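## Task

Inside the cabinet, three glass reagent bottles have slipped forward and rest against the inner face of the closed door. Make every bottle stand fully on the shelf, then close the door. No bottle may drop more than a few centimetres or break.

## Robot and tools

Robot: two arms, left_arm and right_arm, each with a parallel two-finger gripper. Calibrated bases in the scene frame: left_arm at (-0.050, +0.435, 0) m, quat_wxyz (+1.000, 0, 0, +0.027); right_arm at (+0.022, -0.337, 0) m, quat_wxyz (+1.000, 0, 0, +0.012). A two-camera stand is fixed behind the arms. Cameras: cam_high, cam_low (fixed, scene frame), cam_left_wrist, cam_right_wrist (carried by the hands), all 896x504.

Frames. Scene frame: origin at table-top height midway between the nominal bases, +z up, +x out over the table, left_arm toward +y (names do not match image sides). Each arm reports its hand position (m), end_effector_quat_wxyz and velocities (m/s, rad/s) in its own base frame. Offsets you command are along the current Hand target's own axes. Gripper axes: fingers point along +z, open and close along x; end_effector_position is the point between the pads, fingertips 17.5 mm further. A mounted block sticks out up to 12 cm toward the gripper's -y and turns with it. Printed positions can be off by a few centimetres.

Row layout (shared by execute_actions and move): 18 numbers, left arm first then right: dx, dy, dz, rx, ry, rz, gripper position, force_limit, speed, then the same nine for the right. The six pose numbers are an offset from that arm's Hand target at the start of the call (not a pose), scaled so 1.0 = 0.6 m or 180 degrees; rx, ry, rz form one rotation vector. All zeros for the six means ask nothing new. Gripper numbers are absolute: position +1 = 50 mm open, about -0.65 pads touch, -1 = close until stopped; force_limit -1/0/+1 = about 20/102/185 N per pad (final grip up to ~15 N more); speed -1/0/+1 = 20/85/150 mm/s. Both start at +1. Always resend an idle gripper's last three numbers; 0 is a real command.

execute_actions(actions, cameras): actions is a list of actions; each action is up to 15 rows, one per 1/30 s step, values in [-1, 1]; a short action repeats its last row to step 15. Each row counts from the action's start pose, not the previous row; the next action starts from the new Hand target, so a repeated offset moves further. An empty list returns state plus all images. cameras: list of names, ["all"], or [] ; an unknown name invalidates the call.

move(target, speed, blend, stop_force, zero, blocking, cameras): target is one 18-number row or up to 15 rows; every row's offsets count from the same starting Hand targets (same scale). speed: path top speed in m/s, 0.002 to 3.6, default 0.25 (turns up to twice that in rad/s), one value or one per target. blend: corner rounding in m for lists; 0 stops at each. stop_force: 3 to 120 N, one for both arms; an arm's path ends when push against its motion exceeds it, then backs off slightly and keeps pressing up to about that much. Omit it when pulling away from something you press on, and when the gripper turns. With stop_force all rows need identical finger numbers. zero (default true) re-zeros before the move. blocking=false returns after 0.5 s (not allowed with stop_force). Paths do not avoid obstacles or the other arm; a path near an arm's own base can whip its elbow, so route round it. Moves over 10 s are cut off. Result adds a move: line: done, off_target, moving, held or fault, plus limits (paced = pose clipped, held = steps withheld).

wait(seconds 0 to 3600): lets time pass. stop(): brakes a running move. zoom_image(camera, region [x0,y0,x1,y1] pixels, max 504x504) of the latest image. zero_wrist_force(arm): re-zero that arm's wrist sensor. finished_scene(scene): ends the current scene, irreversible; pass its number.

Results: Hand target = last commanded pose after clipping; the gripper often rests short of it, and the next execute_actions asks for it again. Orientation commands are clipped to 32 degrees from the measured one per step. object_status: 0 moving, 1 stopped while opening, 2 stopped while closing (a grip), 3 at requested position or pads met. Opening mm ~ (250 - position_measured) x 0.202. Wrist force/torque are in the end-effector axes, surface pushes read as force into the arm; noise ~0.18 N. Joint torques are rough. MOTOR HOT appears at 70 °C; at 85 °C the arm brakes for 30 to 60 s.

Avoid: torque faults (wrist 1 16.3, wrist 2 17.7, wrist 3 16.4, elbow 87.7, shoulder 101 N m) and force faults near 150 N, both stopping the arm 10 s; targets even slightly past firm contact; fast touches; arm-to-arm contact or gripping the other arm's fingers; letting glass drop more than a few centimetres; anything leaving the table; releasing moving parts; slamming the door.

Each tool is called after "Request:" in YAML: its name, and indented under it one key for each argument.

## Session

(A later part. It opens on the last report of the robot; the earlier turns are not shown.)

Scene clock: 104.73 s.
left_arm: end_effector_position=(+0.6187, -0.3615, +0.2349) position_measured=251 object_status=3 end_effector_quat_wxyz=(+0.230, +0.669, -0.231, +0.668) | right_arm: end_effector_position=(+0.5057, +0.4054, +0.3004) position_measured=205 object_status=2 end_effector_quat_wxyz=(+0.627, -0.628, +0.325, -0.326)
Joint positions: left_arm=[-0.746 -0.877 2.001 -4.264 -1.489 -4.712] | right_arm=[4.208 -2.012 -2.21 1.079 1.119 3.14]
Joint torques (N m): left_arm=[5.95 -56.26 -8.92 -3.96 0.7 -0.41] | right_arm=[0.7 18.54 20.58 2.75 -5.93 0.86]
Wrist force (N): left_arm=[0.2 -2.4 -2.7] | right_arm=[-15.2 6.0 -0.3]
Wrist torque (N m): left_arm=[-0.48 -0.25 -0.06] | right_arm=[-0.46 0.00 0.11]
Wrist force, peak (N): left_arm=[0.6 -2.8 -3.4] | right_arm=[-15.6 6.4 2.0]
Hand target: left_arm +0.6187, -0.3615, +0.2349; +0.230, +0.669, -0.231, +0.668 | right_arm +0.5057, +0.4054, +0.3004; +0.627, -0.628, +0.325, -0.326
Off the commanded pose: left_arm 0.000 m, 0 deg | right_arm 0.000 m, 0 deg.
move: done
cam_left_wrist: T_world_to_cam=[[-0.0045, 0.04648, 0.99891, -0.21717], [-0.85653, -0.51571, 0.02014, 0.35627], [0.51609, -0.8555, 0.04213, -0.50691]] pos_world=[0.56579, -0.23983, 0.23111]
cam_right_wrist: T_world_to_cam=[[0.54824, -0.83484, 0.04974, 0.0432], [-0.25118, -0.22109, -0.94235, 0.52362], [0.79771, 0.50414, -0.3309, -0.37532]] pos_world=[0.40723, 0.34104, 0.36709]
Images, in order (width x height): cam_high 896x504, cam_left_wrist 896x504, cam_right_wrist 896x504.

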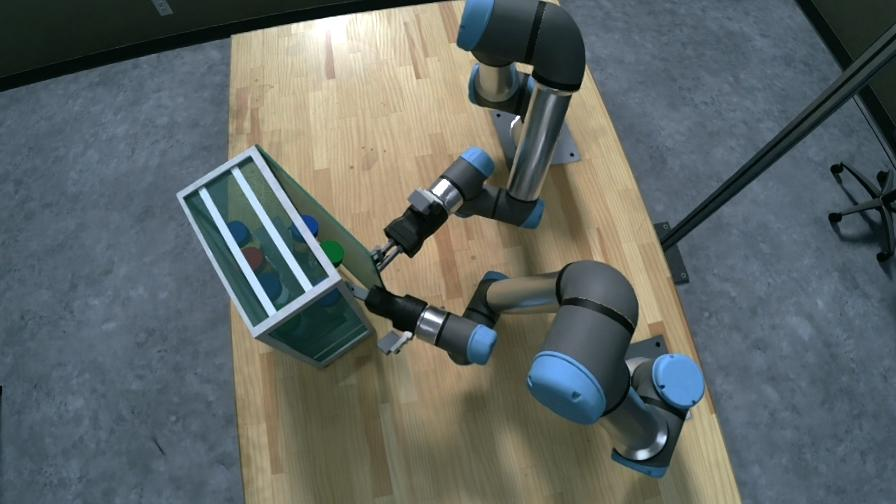

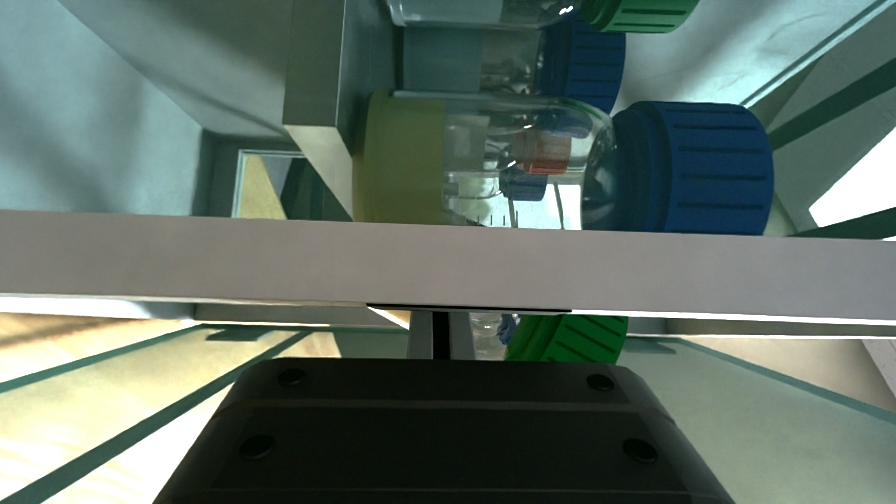

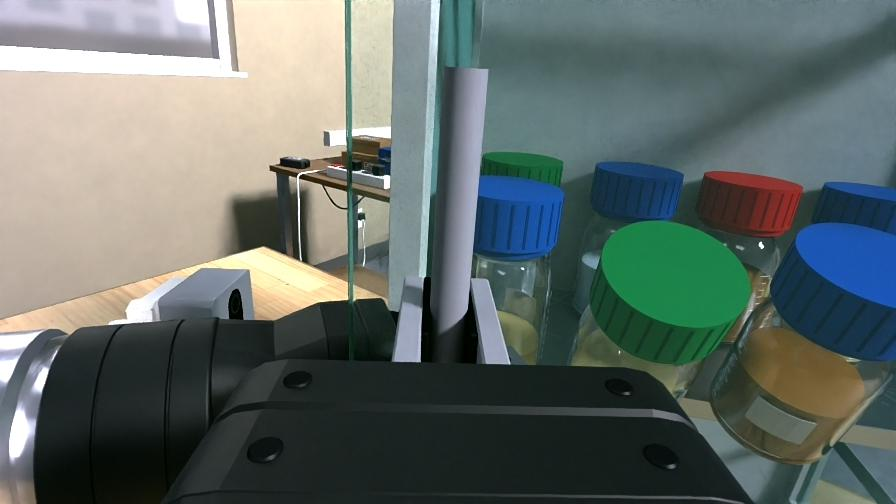

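Request:
move:
  target: [0,-0.004,0.02,0.02,0,0,-1,-0.8,0,0,0,0,0,0,0,-1,-0.5,-0.6]
  speed: 0.03
  stop_force: 10
  cameras: ["cam_high","cam_right_wrist","cam_left_wrist"]

Request:
zoom_image:
  camera: "cam_high"
  region: [300, 220, 460, 400]

Scene clock: 109.63 s.
left_arm: end_effector_position=(+0.6297, -0.3670, +0.2349) position_measured=251 object_status=3 end_effector_quat_wxyz=(+0.209, +0.676, -0.210, +0.675) | right_arm: end_effector_position=(+0.5057, +0.4054, +0.3004) position_measured=205 object_status=2 end_effector_quat_wxyz=(+0.627, -0.628, +0.325, -0.326)
Joint positions: left_arm=[-0.774 -0.865 1.971 -4.246 -1.398 -4.712] | right_arm=[4.208 -2.012 -2.21 1.079 1.119 3.14]
Joint torques (N m): left_arm=[-8.79 -54.08 -3.34 -2.07 -7.92 -0.68] | right_arm=[-1.37 18.96 20.89 3.3 -4.6 1.26]
Wrist force (N): left_arm=[0.8 -38.5 -6.8] | right_arm=[-14.9 9.9 -29.8]
Wrist torque (N m): left_arm=[-3.75 -0.27 -0.45] | right_arm=[-0.42 0.01 0.10]
Wrist force, peak (N): left_arm=[0.5 -41.2 -11.6] | right_arm=[-14.9 9.9 -29.9]
Hand target: left_arm +0.6297, -0.3670, +0.2349; +0.209, +0.676, -0.210, +0.675 | right_arm +0.5057, +0.4054, +0.3004; +0.627, -0.628, +0.325, -0.326
Off the commanded pose: left_arm 0.000 m, 0 deg | right_arm 0.000 m, 0 deg.
move: done
cam_left_wrist: T_world_to_cam=[[-0.00749, 0.04605, 0.99891, -0.21513], [-0.82245, -0.56849, 0.02004, 0.32204], [0.56879, -0.8214, 0.04213, -0.538]] pos_world=[0.56926, -0.24893, 0.23111]
cam_right_wrist: T_world_to_cam=[[0.54824, -0.83484, 0.04974, 0.0432], [-0.25118, -0.22109, -0.94235, 0.52362], [0.79771, 0.50414, -0.3309, -0.37532]] pos_world=[0.40723, 0.34104, 0.36709]
Images, in order (width x height): cam_high 896x504, cam_left_wrist 896x504, cam_right_wrist 896x504.

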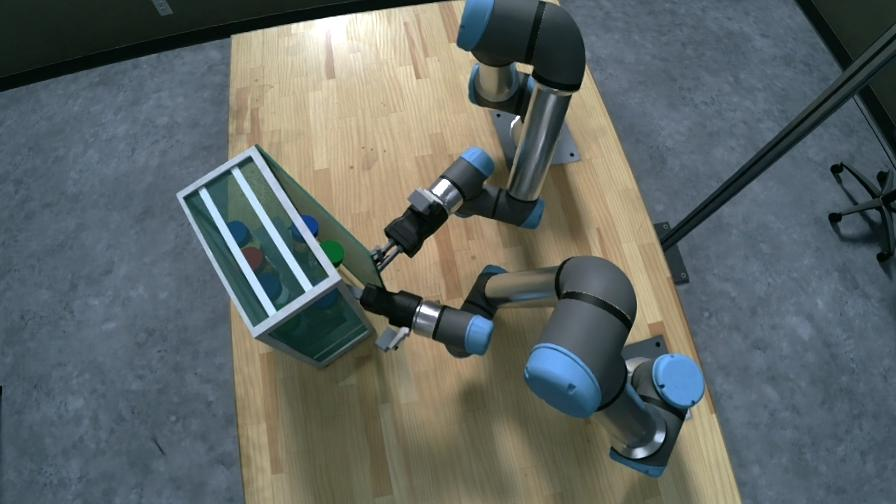

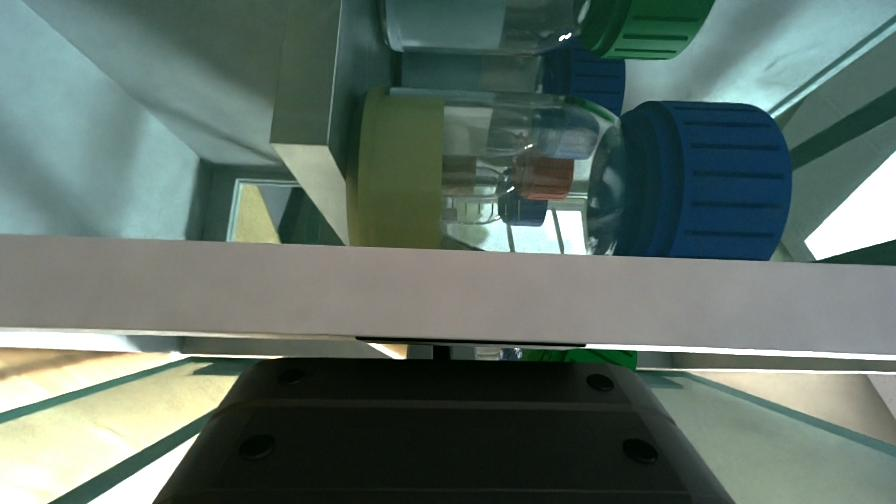

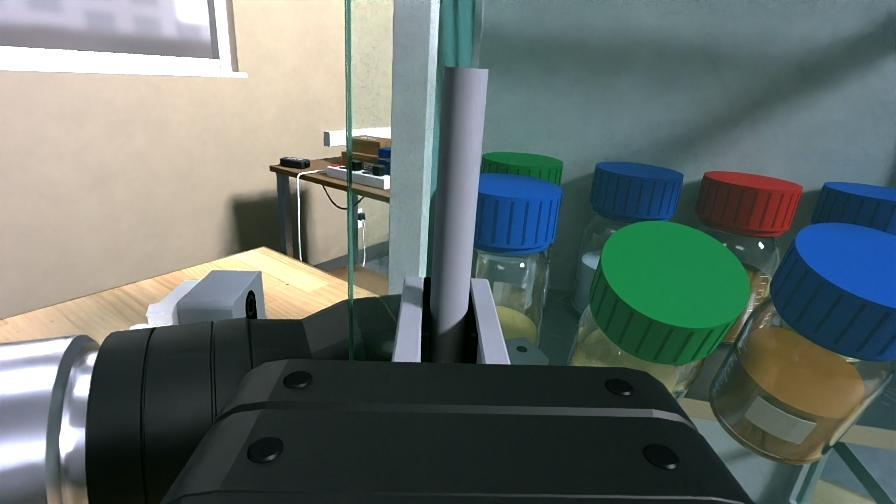

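Scaled by 2.800 from the camera's image (finer frame: 1280x720).

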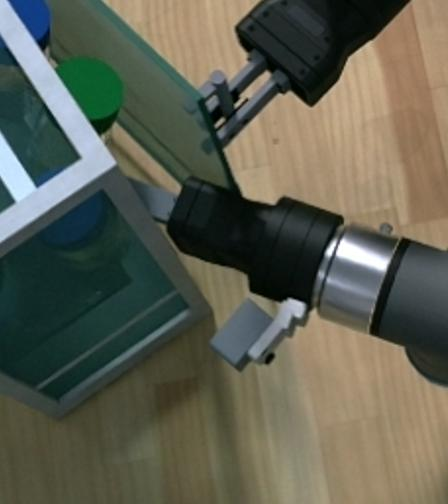

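Request:
move:
  target:
    - [0,0.006,-0.012,-0.02,0,0,-1,-0.8,0,0,0,0,0,0,0,-1,-0.5,-0.6]
    - [0,0.014,-0.018,-0.09,0,0,-1,-0.8,0,0,0,0,0,0,0,-1,-0.5,-0.6]
  speed: 0.03
  cameras: ["cam_high","cam_right_wrist","cam_left_wrist"]

Request:
zoom_image:
  camera: "cam_high"
  region: [300, 220, 460, 400]

Scene clock: 117.87 s.
left_arm: end_effector_position=(+0.6161, -0.3678, +0.2349) position_measured=251 object_status=3 end_effector_quat_wxyz=(+0.302, +0.639, -0.303, +0.639) | right_arm: end_effector_position=(+0.5057, +0.4054, +0.3004) position_measured=205 object_status=2 end_effector_quat_wxyz=(+0.627, -0.628, +0.325, -0.326)
Joint positions: left_arm=[-0.635 -0.852 1.937 -4.225 -1.82 -4.711] | right_arm=[4.208 -2.012 -2.21 1.079 1.119 3.14]
Joint torques (N m): left_arm=[-5.96 -29.79 -5.85 -1.93 1.5 0.76] | right_arm=[-7.28 18.73 19.48 1.74 -2.66 1.04]
Wrist force (N): left_arm=[0.9 -0.6 -2.1] | right_arm=[-13.1 5.7 1.5]
Wrist torque (N m): left_arm=[-0.33 -0.34 0.02] | right_arm=[-0.48 0.07 0.12]
Wrist force, peak (N): left_arm=[0.9 -39.0 -6.9] | right_arm=[-15.5 10.2 -33.5]
Hand target: left_arm +0.6160, -0.3678, +0.2349; +0.302, +0.639, -0.303, +0.639 | right_arm +0.5057, +0.4054, +0.3004; +0.627, -0.628, +0.325, -0.326
Off the commanded pose: left_arm 0.000 m, 0 deg | right_arm 0.000 m, 0 deg.
move: done
cam_left_wrist: T_world_to_cam=[[0.00606, 0.04636, 0.99891, -0.22343], [-0.94835, -0.31658, 0.02045, 0.48059], [0.31718, -0.94743, 0.04204, -0.42221]] pos_world=[0.59104, -0.23751, 0.23111]
cam_right_wrist: T_world_to_cam=[[0.54824, -0.83484, 0.04974, 0.0432], [-0.25118, -0.22109, -0.94235, 0.52362], [0.79771, 0.50414, -0.3309, -0.37532]] pos_world=[0.40723, 0.34104, 0.36709]
Images, in order (width x height): cam_high 896x504, cam_left_wrist 896x504, cam_right_wrist 896x504.

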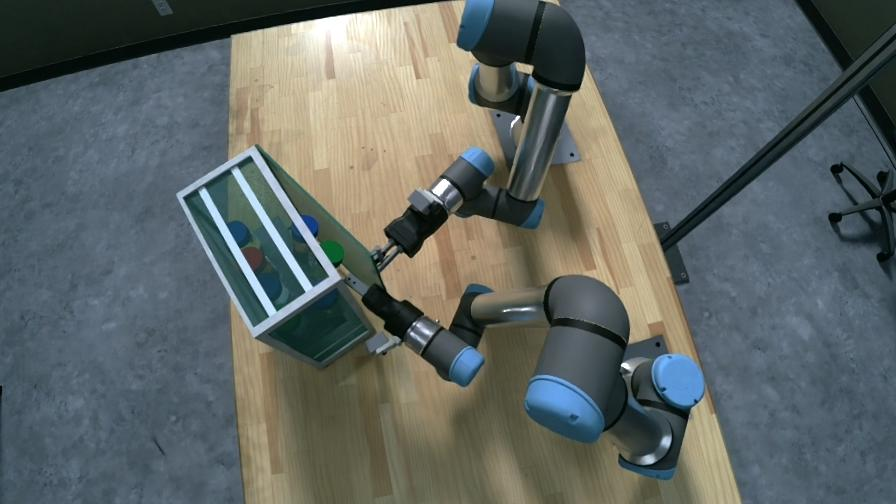

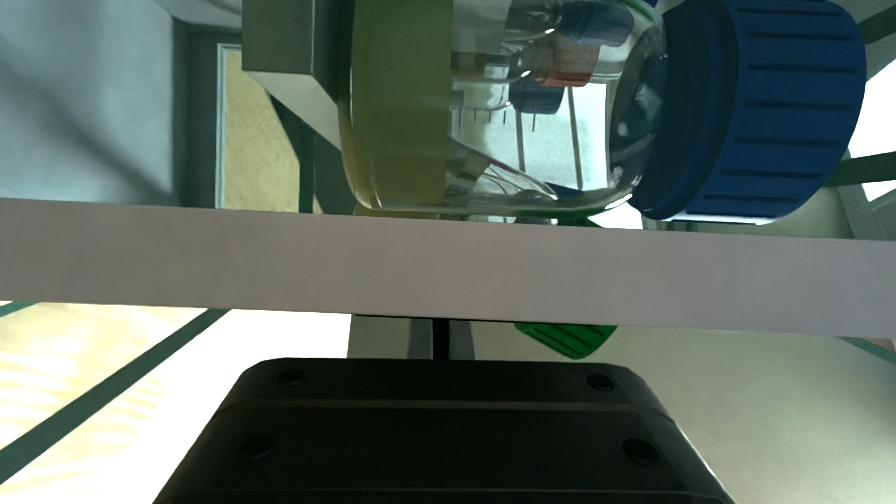

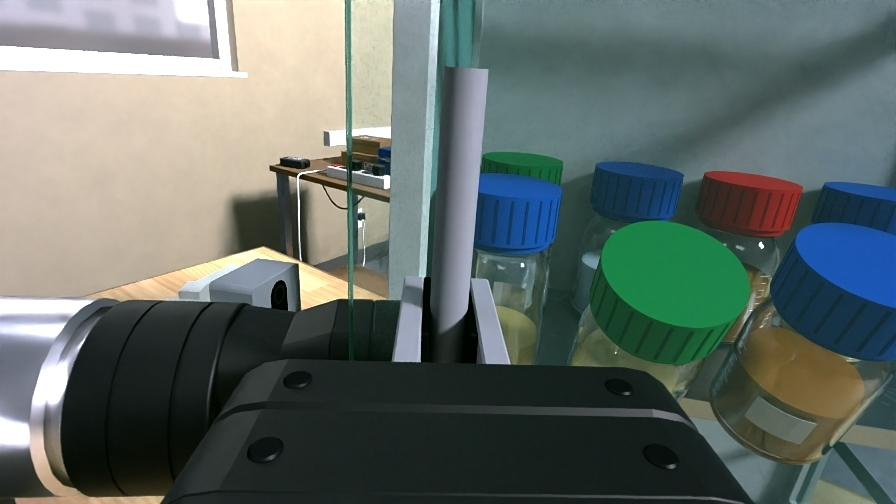

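Scaled by 2.800 from the camera's image (finer frame: 1280x720).

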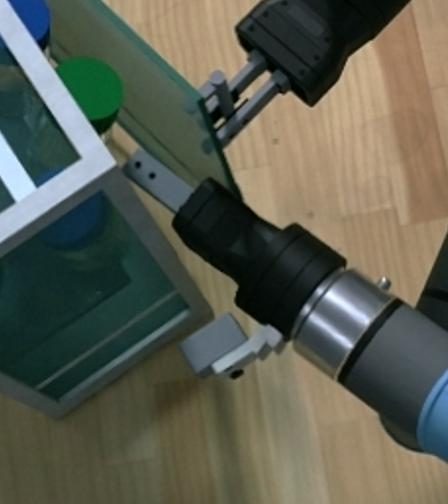

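Request:
move:
  target: [0,0.015,-0.004,-0.074,0,0,-1,-0.8,0,0,0,0,0,0,0,-1,-0.5,-0.6]
  speed: 0.05

Request:
move:
  target: [0,0,0.118,0,0,0,-1,-0.8,0,0,0,0,0,0,0,-1,-0.5,-0.6]
  speed: 0.025
  stop_force: 6
  cameras: ["cam_high","cam_right_wrist","cam_left_wrist"]

Request:
zoom_image:
  camera: "cam_high"
  region: [300, 220, 460, 400]

Scene clock: 131.10 s.
left_arm: end_effector_position=(+0.6076, -0.3716, +0.2348) position_measured=251 object_status=3 end_effector_quat_wxyz=(+0.374, +0.600, -0.375, +0.599) | right_arm: end_effector_position=(+0.5057, +0.4054, +0.3004) position_measured=205 object_status=2 end_effector_quat_wxyz=(+0.627, -0.628, +0.325, -0.326)
Joint positions: left_arm=[-0.537 -0.813 1.839 -4.166 -2.15 -4.711] | right_arm=[4.208 -2.012 -2.21 1.079 1.119 3.14]
Joint torques (N m): left_arm=[-4.85 -44.92 -3.17 -3.14 1.37 0.78] | right_arm=[-8.35 18.38 20.12 1.73 -2.09 0.87]
Wrist force (N): left_arm=[0.7 -0.3 -2.5] | right_arm=[-13.0 5.8 1.7]
Wrist torque (N m): left_arm=[-0.28 -0.29 0.02] | right_arm=[-0.47 0.04 0.12]
Wrist force, peak (N): left_arm=[0.9 -0.4 -3.0] | right_arm=[-13.2 6.0 1.5]
Hand target: left_arm +0.6075, -0.3717, +0.2349; +0.374, +0.600, -0.375, +0.599 | right_arm +0.5057, +0.4054, +0.3004; +0.627, -0.628, +0.325, -0.326
Off the commanded pose: left_arm 0.000 m, 0 deg | right_arm 0.000 m, 0 deg.
move: done

Scene clock: 134.47 s.
left_arm: end_effector_position=(+0.6323, -0.4225, +0.2348) position_measured=251 object_status=3 end_effector_quat_wxyz=(+0.374, +0.600, -0.375, +0.599) | right_arm: end_effector_position=(+0.5057, +0.4054, +0.3004) position_measured=205 object_status=2 end_effector_quat_wxyz=(+0.627, -0.628, +0.325, -0.326)
Joint positions: left_arm=[-0.594 -0.759 1.711 -4.092 -2.093 -4.711] | right_arm=[4.208 -2.012 -2.21 1.079 1.119 3.14]
Joint torques (N m): left_arm=[5.24 -69.2 -5.98 0.6 -1.47 -0.38] | right_arm=[-12.37 20.38 19.11 1.75 -2.15 1.02]
Wrist force (N): left_arm=[-0.7 3.4 -5.3] | right_arm=[-13.1 5.8 2.0]
Wrist torque (N m): left_arm=[0.25 -0.18 0.01] | right_arm=[-0.47 0.07 0.12]
Wrist force, peak (N): left_arm=[-5.3 31.3 -34.1] | right_arm=[-13.2 5.8 2.1]
Hand target: left_arm +0.6323, -0.4225, +0.2348; +0.374, +0.600, -0.375, +0.599 (not the last commanded pose) | right_arm +0.5057, +0.4054, +0.3004; +0.627, -0.628, +0.325, -0.326
Off the commanded pose: left_arm 0.014 m, 0 deg | right_arm 0.000 m, 0 deg.
move: contact (left_arm)
cam_left_wrist: T_world_to_cam=[[0.01687, 0.04384, 0.9989, -0.22881], [-0.99578, -0.08942, 0.02074, 0.60455], [0.09023, -0.99503, 0.04215, -0.35578]] pos_world=[0.63796, -0.28992, 0.23101]
cam_right_wrist: T_world_to_cam=[[0.54824, -0.83484, 0.04974, 0.0432], [-0.25118, -0.22109, -0.94235, 0.52362], [0.79771, 0.50414, -0.3309, -0.37532]] pos_world=[0.40723, 0.34104, 0.36709]
Images, in order (width x height): cam_high 896x504, cam_left_wrist 896x504, cam_right_wrist 896x504.

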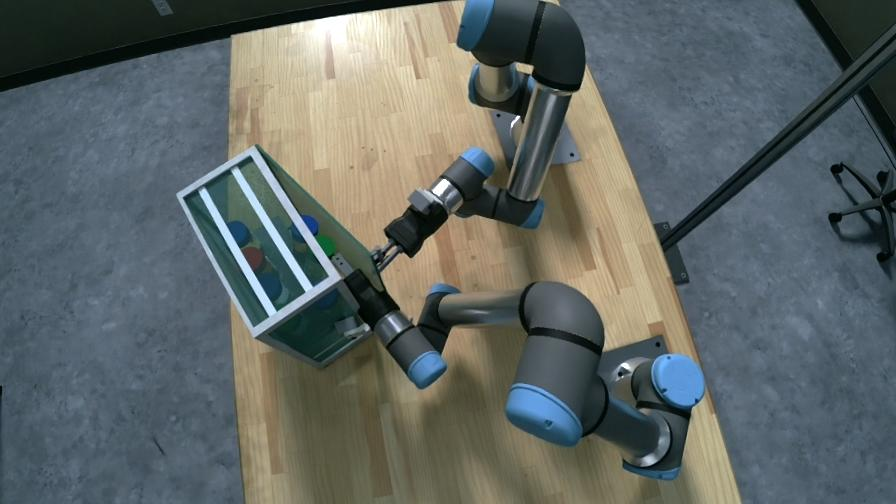

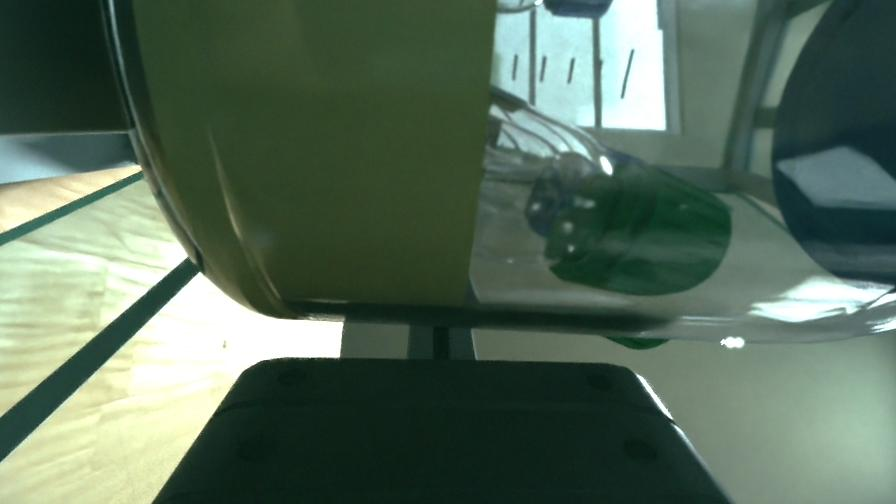

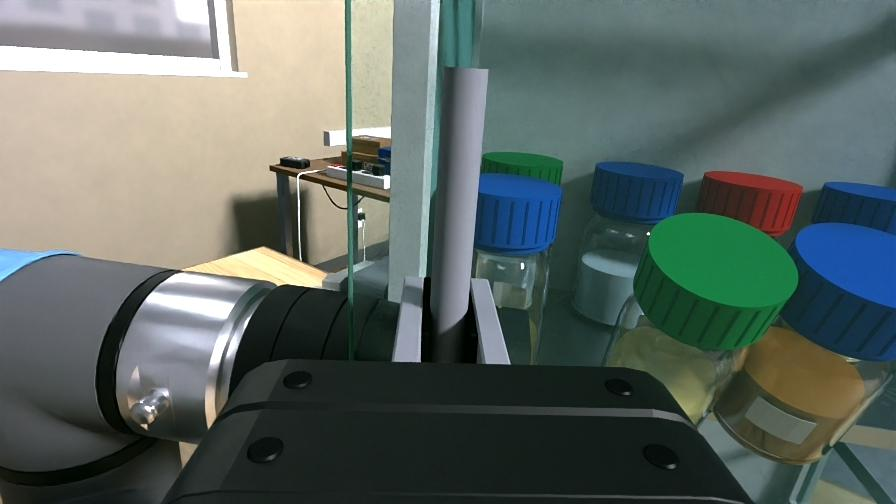

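Scaled by 2.800 from the camera's image (finer frame: 1280x720).

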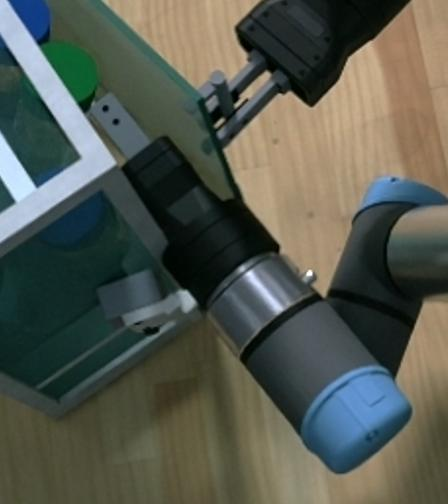

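Request:
move:
  target: [0,0,0,0,0,0,-1,-0.8,0,0.003,0,-0.0245,0,-0.0155,0,-1,-0.5,-0.6]
  speed: 0.03

Request:
move:
  target:
    - [0,0,-0.010,0,0,0,-1,-0.8,0,0,0,0,0,0,0,-1,-0.5,-0.6]
    - [0,-0.031,-0.008,0.083,0,0,-1,-0.8,0,0,0,0,0,0,0,-1,-0.5,-0.6]
  speed: 0.03
  stop_force: 18
  cameras: ["cam_high","cam_right_wrist","cam_left_wrist"]

Request:
zoom_image:
  camera: "cam_high"
  region: [300, 220, 460, 400]

Scene clock: 146.73 s.
left_arm: end_effector_position=(+0.6323, -0.4225, +0.2348) position_measured=251 object_status=3 end_effector_quat_wxyz=(+0.374, +0.600, -0.375, +0.599) | right_arm: end_effector_position=(+0.4947, +0.3953, +0.3005) position_measured=205 object_status=2 end_effector_quat_wxyz=(+0.635, -0.636, +0.310, -0.311) end_effector_velocity=(+0.001, -0.001, +0.002) end_effector_angular_velocity=(+0.003, -0.002, -0.006)
Joint positions: left_arm=[-0.594 -0.759 1.711 -4.092 -2.093 -4.711] | right_arm=[4.188 -1.988 -2.256 1.101 1.187 3.14]
Joint velocities: left_arm=[within noise] | right_arm=[0.001 0.001 0.002 0 -0.007 0]
Joint torques (N m): left_arm=[4.39 -67.9 -5.76 0.49 -1.39 0.02] | right_arm=[-1.47 25.29 21.5 3.3 -6.44 1.1]
Wrist force (N): left_arm=[-0.3 3.4 -5.5] | right_arm=[-15.7 7.4 2.1]
Wrist torque (N m): left_arm=[0.26 -0.22 0.00] | right_arm=[-0.44 0.04 0.08]
Wrist force, peak (N): left_arm=[-0.5 3.7 -5.6] | right_arm=[-15.7 7.4 2.1]
Hand target: left_arm +0.6323, -0.4225, +0.2348; +0.374, +0.600, -0.375, +0.599 | right_arm +0.4947, +0.3954, +0.3004; +0.635, -0.636, +0.310, -0.311
Off the commanded pose: left_arm 0.000 m, 0 deg | right_arm 0.000 m, 0 deg.
move: done

Scene clock: 152.40 s.
left_arm: end_effector_position=(+0.6469, -0.4100, +0.2349) position_measured=251 object_status=3 end_effector_quat_wxyz=(+0.293, +0.644, -0.294, +0.643) | right_arm: end_effector_position=(+0.4947, +0.3954, +0.3004) position_measured=205 object_status=2 end_effector_quat_wxyz=(+0.635, -0.636, +0.310, -0.311)
Joint positions: left_arm=[-0.68 -0.799 1.807 -4.148 -1.747 -4.712] | right_arm=[4.188 -1.988 -2.255 1.101 1.187 3.14]
Joint torques (N m): left_arm=[5.42 -49 -21.58 -0.8 -0.7 -0.52] | right_arm=[-0.88 17.97 20.36 2.68 -2.84 0.79]
Wrist force (N): left_arm=[1.1 0.1 -2.9] | right_arm=[-17.5 7.2 1.9]
Wrist torque (N m): left_arm=[-0.29 -0.31 0.01] | right_arm=[-0.44 0.05 0.06]
Wrist force, peak (N): left_arm=[-0.3 2.7 -4.9] | right_arm=[-18.6 7.0 1.7]
Hand target: left_arm +0.6469, -0.4100, +0.2348; +0.293, +0.644, -0.294, +0.643 | right_arm +0.4947, +0.3954, +0.3004; +0.635, -0.636, +0.310, -0.311
Off the commanded pose: left_arm 0.000 m, 0 deg | right_arm 0.000 m, 0 deg.
move: done
cam_left_wrist: T_world_to_cam=[[0.00462, 0.04657, 0.99891, -0.22066], [-0.93907, -0.34313, 0.02034, 0.47953], [0.3437, -0.93813, 0.04214, -0.48535]] pos_world=[0.61815, -0.2805, 0.23111]
cam_right_wrist: T_world_to_cam=[[0.5882, -0.80719, 0.04968, 0.01025], [-0.24023, -0.23305, -0.94233, 0.51797], [0.77221, 0.54234, -0.33099, -0.36406]] pos_world=[0.39953, 0.32643, 0.36709]
Images, in order (width x height): cam_high 896x504, cam_left_wrist 896x504, cam_right_wrist 896x504.

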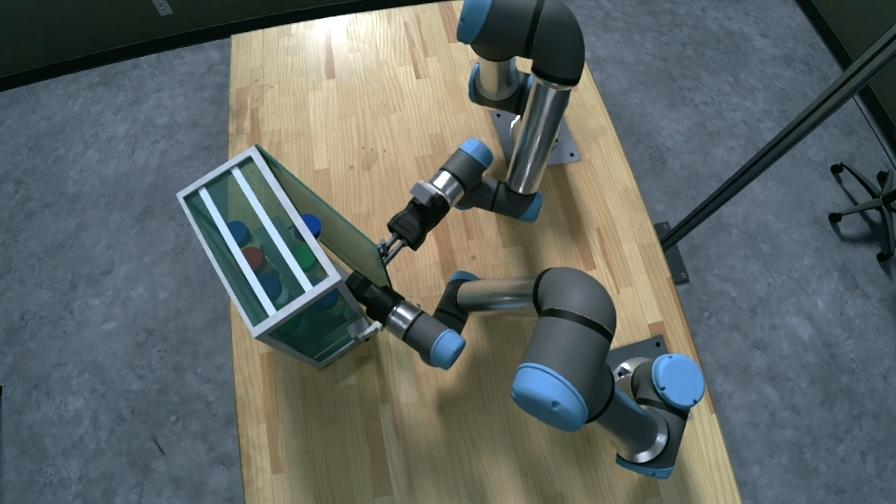

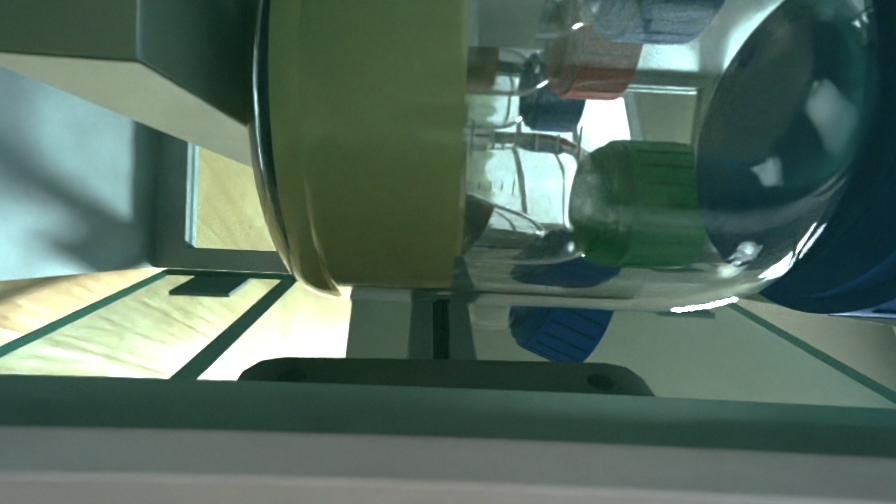

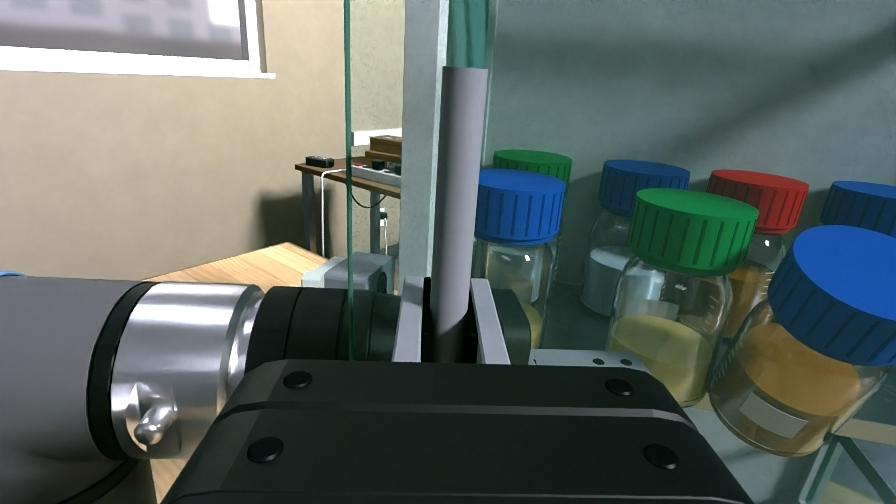

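Scaled by 2.800 from the camera's image (finer frame: 1280x720).

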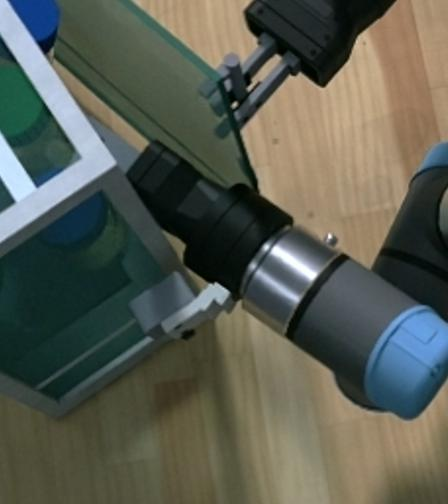

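Request:
move:
  target:
    - [0,0,0,0,0,0,-1,-0.8,0,0.001,0,-0.0092,0,-0.0058,0,-1,-0.5,-0.6]
    - [0,-0.029,0.01,0.056,0,0,-1,-0.8,0,0.001,0,-0.0092,0,-0.0058,0,-1,-0.5,-0.6]
    - [0,-0.029,0.032,0.056,0,0,-1,-0.8,0,0.001,0,-0.0092,0,-0.0058,0,-1,-0.5,-0.6]
  speed: 0.03
  stop_force: 20
  cameras: ["cam_high","cam_right_wrist","cam_left_wrist"]

Request:
zoom_image:
  camera: "cam_high"
  region: [300, 220, 460, 400]

Scene clock: 170.60 s.
left_arm: end_effector_position=(+0.6703, -0.4104, +0.2348) position_measured=251 object_status=3 end_effector_quat_wxyz=(+0.235, +0.667, -0.236, +0.666) | right_arm: end_effector_position=(+0.4907, +0.3916, +0.3004) position_measured=205 object_status=2 end_effector_quat_wxyz=(+0.637, -0.639, +0.304, -0.305)
Joint positions: left_arm=[-0.74 -0.79 1.784 -4.135 -1.511 -4.712] | right_arm=[4.18 -1.98 -2.271 1.108 1.213 3.14]
Joint torques (N m): left_arm=[5.14 -66.65 -23.49 0.72 -1.49 -0.49] | right_arm=[0.19 17.25 22.23 2.83 -4.27 -0.42]
Wrist force (N): left_arm=[-1.1 0.7 -12.3] | right_arm=[-18.2 7.5 1.9]
Wrist torque (N m): left_arm=[0.19 -0.02 -0.06] | right_arm=[-0.44 0.04 0.06]
Wrist force, peak (N): left_arm=[-12.0 12.6 -52.2] | right_arm=[-19.1 7.1 1.8]
Hand target: left_arm +0.6703, -0.4104, +0.2348; +0.235, +0.667, -0.236, +0.666 (not the last commanded pose) | right_arm +0.4907, +0.3916, +0.3004; +0.637, -0.639, +0.304, -0.305
Off the commanded pose: left_arm 0.004 m, 0 deg | right_arm 0.000 m, 0 deg.
move: contact (left_arm)
cam_left_wrist: T_world_to_cam=[[-0.00376, 0.04655, 0.99891, -0.21503], [-0.86451, -0.50221, 0.02015, 0.38614], [0.5026, -0.86349, 0.04213, -0.56956]] pos_world=[0.61927, -0.28788, 0.23101]
cam_right_wrist: T_world_to_cam=[[0.60277, -0.79637, 0.04961, -0.00187], [-0.23602, -0.23734, -0.94232, 0.5158], [0.76221, 0.55629, -0.33103, -0.35935]] pos_world=[0.39676, 0.32083, 0.36719]
Images, in order (width x height): cam_high 896x504, cam_left_wrist 896x504, cam_right_wrist 896x504.

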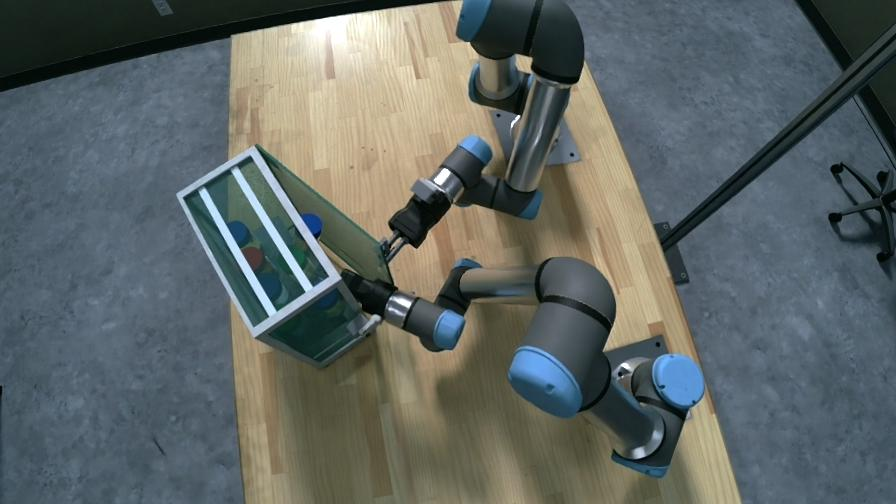

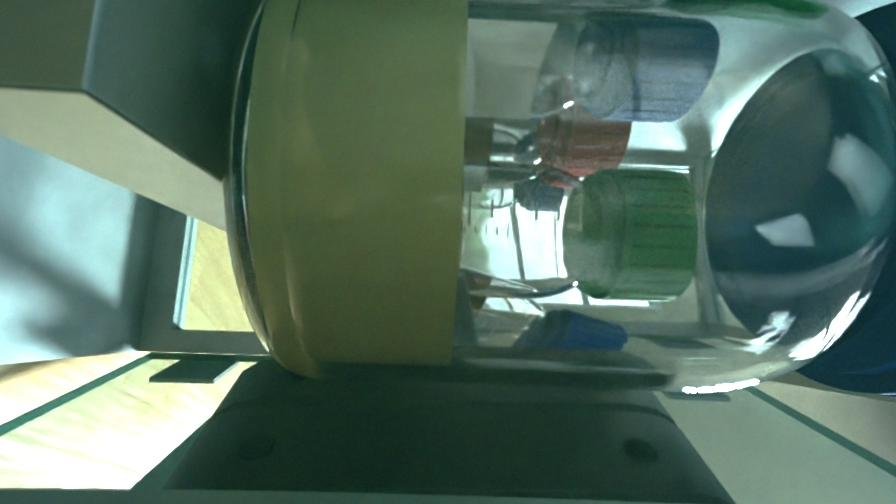

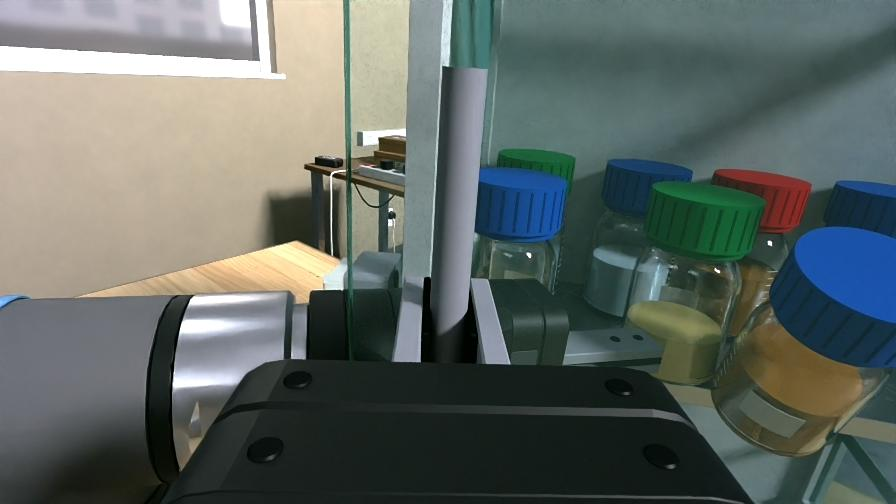

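Scaled by 2.800 from the camera's image (finer frame: 1280x720).

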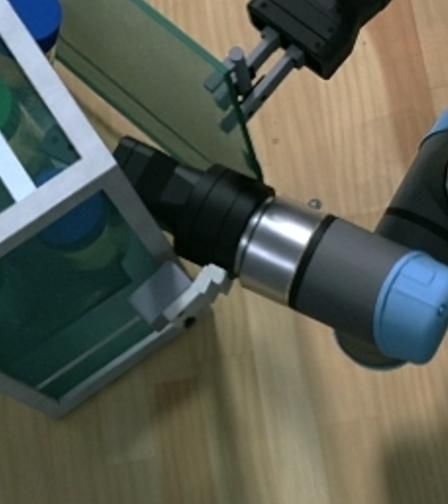

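Request:
move:
  target:
    - [0,0.005,-0.04,0,0,0,-1,-0.8,0,0,0,0,0,0,0,-1,-0.5,-0.6]
    - [0,0.025,-0.2,0,0,0,-1,-0.8,0,0,0,0,0,0,0,-1,-0.5,-0.6]
  speed: [0.04, 0.1]
  stop_force: 30
  cameras: ["cam_high","cam_right_wrist","cam_left_wrist"]

Request:
zoom_image:
  camera: "cam_high"
  region: [200, 120, 460, 400]

Request:
zoom_image:
  camera: "cam_right_wrist"
  region: [440, 120, 896, 504]

Scene clock: 243.63 s.
left_arm: end_effector_position=(+0.5675, -0.3466, +0.2350) position_measured=251 object_status=3 end_effector_quat_wxyz=(+0.235, +0.667, -0.236, +0.666) | right_arm: end_effector_position=(+0.4907, +0.3916, +0.3004) position_measured=205 object_status=2 end_effector_quat_wxyz=(+0.637, -0.639, +0.304, -0.305)
Joint positions: left_arm=[-0.797 -0.934 2.155 -4.362 -1.454 -4.712] | right_arm=[4.18 -1.98 -2.271 1.108 1.213 3.14]
Joint torques (N m): left_arm=[6.36 -21.59 0.18 -3.42 -1.32 -0.33] | right_arm=[-1.19 17.9 18.11 3.17 -2.97 -0.87]
Wrist force (N): left_arm=[1.0 -0.3 -2.6] | right_arm=[-18.0 7.6 1.9]
Wrist torque (N m): left_arm=[-0.26 -0.36 0.01] | right_arm=[-0.42 0.06 0.06]
Wrist force, peak (N): left_arm=[-1.4 0.9 -12.9] | right_arm=[-17.9 9.0 -6.6]
Hand target: left_arm +0.5675, -0.3466, +0.2350; +0.235, +0.667, -0.236, +0.666 | right_arm +0.4907, +0.3916, +0.3004; +0.637, -0.639, +0.304, -0.305
Off the commanded pose: left_arm 0.000 m, 0 deg | right_arm 0.000 m, 0 deg.
move: done
cam_left_wrist: T_world_to_cam=[[-0.00371, 0.04647, 0.99891, -0.21863], [-0.86451, -0.50221, 0.02015, 0.32939], [0.5026, -0.8635, 0.04203, -0.46284]] pos_world=[0.51657, -0.22408, 0.23121]
cam_right_wrist: T_world_to_cam=[[0.60283, -0.79633, 0.04958, -0.0019], [-0.236, -0.23733, -0.94232, 0.51579], [0.76216, 0.55636, -0.33101, -0.35936]] pos_world=[0.39676, 0.32083, 0.36719]
Images, in order (width x height): cam_high 896x504, cam_left_wrist 896x504, cam_right_wrist 896x504.

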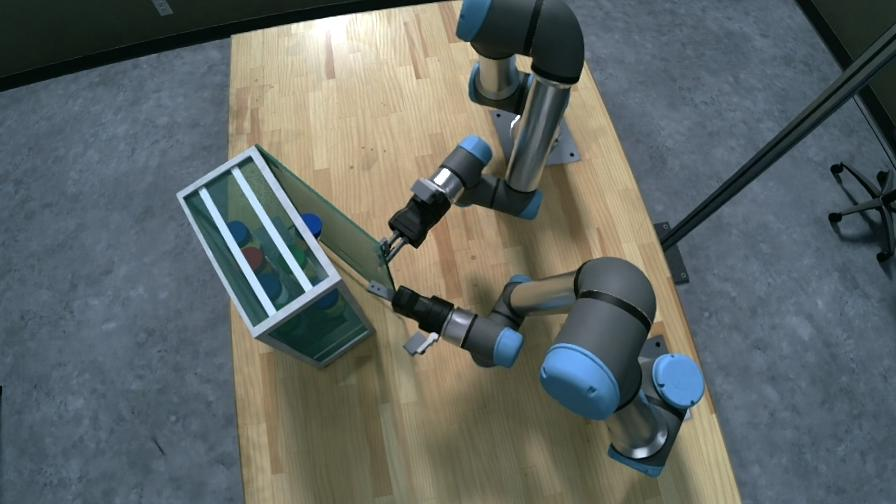

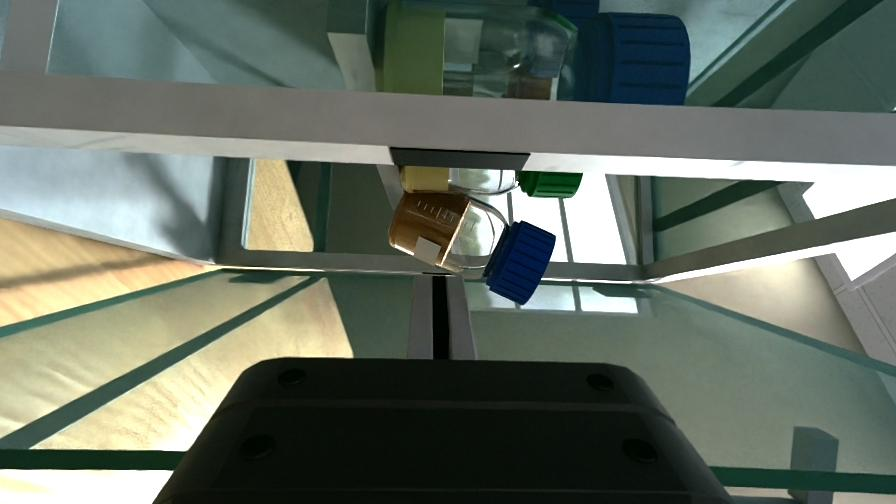

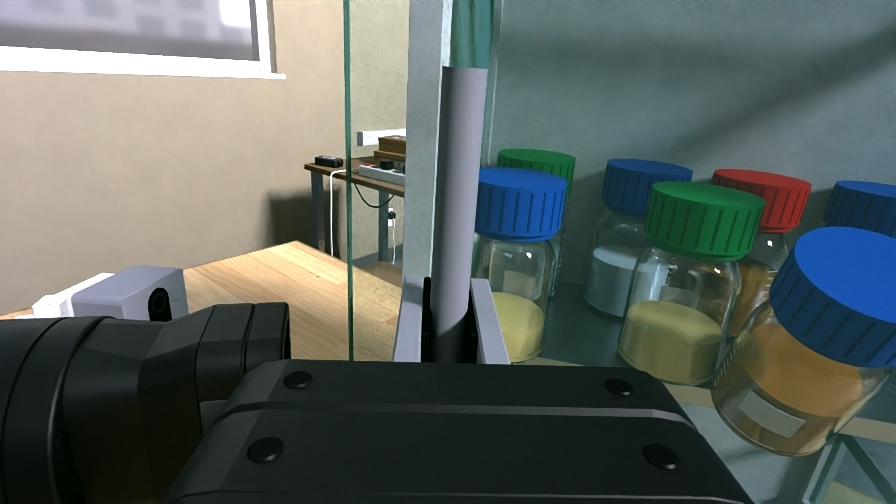

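Scaled by 1.800 from the camera's image (finer frame: 1280x720).

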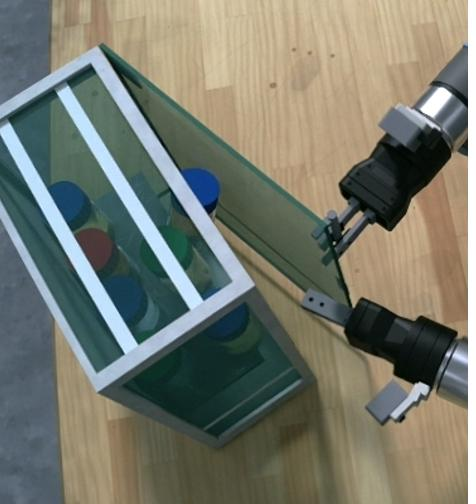

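Scaled by 1.105 from the camera's image (finer frame: 1280x720).

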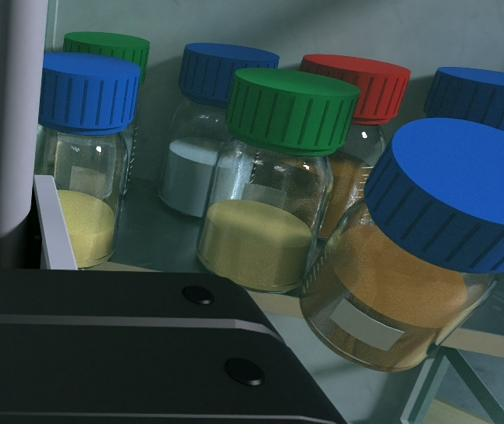

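Request:
move:
  target:
    - [0,-0.0265,-0.101,0,0,0,-1,-0.8,0,0,0,0,0,0,0,-1,-0.5,-0.6]
    - [0,-0.0265,-0.101,0,0,0.5,-1,-0.8,0,0,0,0,0,0,0,-1,-0.5,-0.6]
  speed: [0.1, 0.4]

Request:
move:
  target: [0,0,0,0,0.0667,0,1,-0.8,0,0.003,0,-0.0185,0,-0.0117,0,-1,-0.5,-0.6]
  speed: 0.02
  cameras: ["cam_high","cam_right_wrist","cam_left_wrist"]

Request:
zoom_image:
  camera: "cam_high"
  region: [260, 180, 460, 380]

Scene clock: 272.17 s.
left_arm: end_effector_position=(+0.5304, -0.2961, +0.2350) position_measured=251 object_status=3 end_effector_quat_wxyz=(+0.305, -0.305, +0.639, -0.638) | right_arm: end_effector_position=(+0.4907, +0.3916, +0.3004) position_measured=205 object_status=2 end_effector_quat_wxyz=(+0.637, -0.639, +0.304, -0.305)
Joint positions: left_arm=[-0.77 -0.984 2.314 -4.47 -1.481 -3.141] | right_arm=[4.18 -1.98 -2.271 1.108 1.213 3.14]
Joint torques (N m): left_arm=[-4.6 -18.76 -8.89 -4.37 0.89 0.85] | right_arm=[-3.63 20.3 7.83 4.23 -3.2 -1.48]
Wrist force (N): left_arm=[0.2 0.0 -0.7] | right_arm=[-17.8 7.5 1.7]
Wrist torque (N m): left_arm=[-0.20 -0.04 -0.21] | right_arm=[-0.43 0.02 0.06]
Wrist force, peak (N): left_arm=[0.9 -0.7 -4.4] | right_arm=[-18.0 7.8 1.7]
Hand target: left_arm +0.5304, -0.2961, +0.2350; +0.305, -0.305, +0.639, -0.638 | right_arm +0.4907, +0.3916, +0.3004; +0.637, -0.639, +0.304, -0.305
Off the commanded pose: left_arm 0.000 m, 0 deg | right_arm 0.000 m, 0 deg.
move: done

Scene clock: 277.67 s.
left_arm: end_effector_position=(+0.5304, -0.2961, +0.2350) position_measured=3 object_status=3 end_effector_quat_wxyz=(+0.236, -0.236, +0.667, -0.666) end_effector_velocity=(+0.001, +0.001, +0.000) end_effector_angular_velocity=(+0.000, +0.000, +0.006) | right_arm: end_effector_position=(+0.4832, +0.3832, +0.3004) position_measured=205 object_status=2 end_effector_quat_wxyz=(+0.643, -0.645, +0.292, -0.293)
Joint positions: left_arm=[-0.612 -0.963 2.243 -4.42 -1.848 -3.141] | right_arm=[4.159 -1.965 -2.302 1.123 1.27 3.14]
Joint velocities: left_arm=[-0.001 0.001 0 -0.001 0.007 0] | right_arm=[within noise]
Joint torques (N m): left_arm=[-6.33 -23.69 -4.68 -1.23 1.27 0.87] | right_arm=[-23.62 46.77 7.86 7.16 -5.06 -1.52]
Wrist force (N): left_arm=[0.2 0.2 -1.1] | right_arm=[-24.6 9.2 1.3]
Wrist torque (N m): left_arm=[-0.17 -0.03 -0.21] | right_arm=[-0.37 0.06 0.01]
Wrist force, peak (N): left_arm=[0.4 -0.1 -1.4] | right_arm=[-24.6 9.2 1.3]
Hand target: left_arm +0.5304, -0.2961, +0.2350; +0.236, -0.236, +0.667, -0.666 | right_arm +0.4832, +0.3832, +0.3004; +0.643, -0.645, +0.292, -0.293
Off the commanded pose: left_arm 0.000 m, 0 deg | right_arm 0.000 m, 0 deg.
move: done
cam_left_wrist: T_world_to_cam=[[-0.79683, -0.60323, 0.03417, 0.23389], [-0.24091, 0.26535, -0.93357, 0.44333], [0.55409, -0.75213, -0.35676, -0.30126]] pos_world=[0.4601, -0.20313, 0.29841]
cam_right_wrist: T_world_to_cam=[[0.63177, -0.77357, 0.04955, -0.02676], [-0.2272, -0.24591, -0.94229, 0.51104], [0.74111, 0.58406, -0.33111, -0.34938]] pos_world=[0.39194, 0.30903, 0.36719]
Images, in order (width x height): cam_high 896x504, cam_left_wrist 896x504, cam_right_wrist 896x504.

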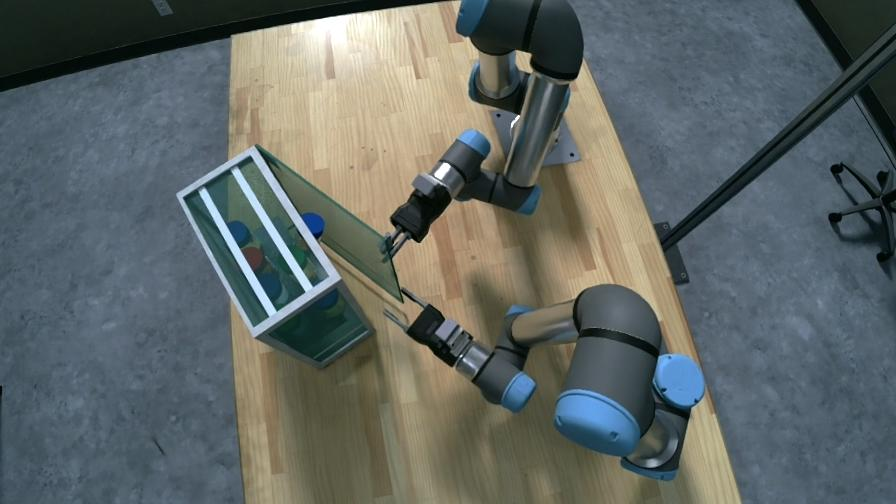

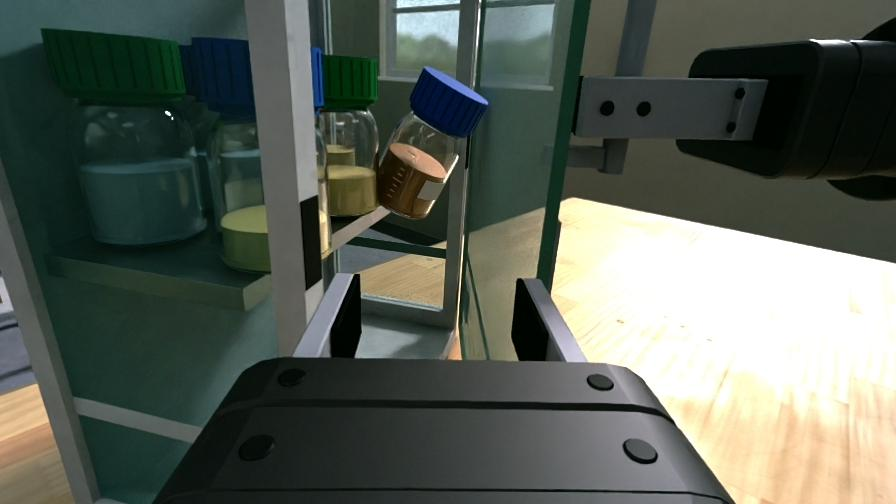

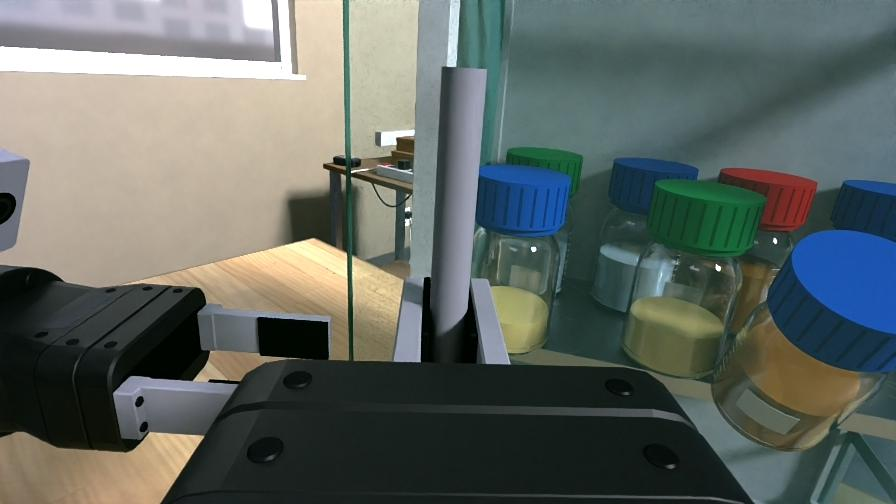

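Scaled by 2.520 from the camera's image (finer frame: 1280x720).

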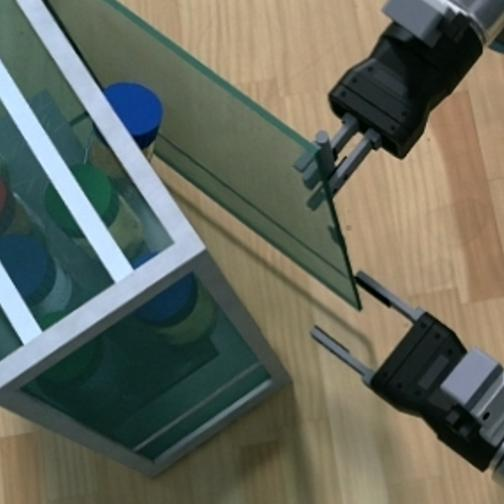

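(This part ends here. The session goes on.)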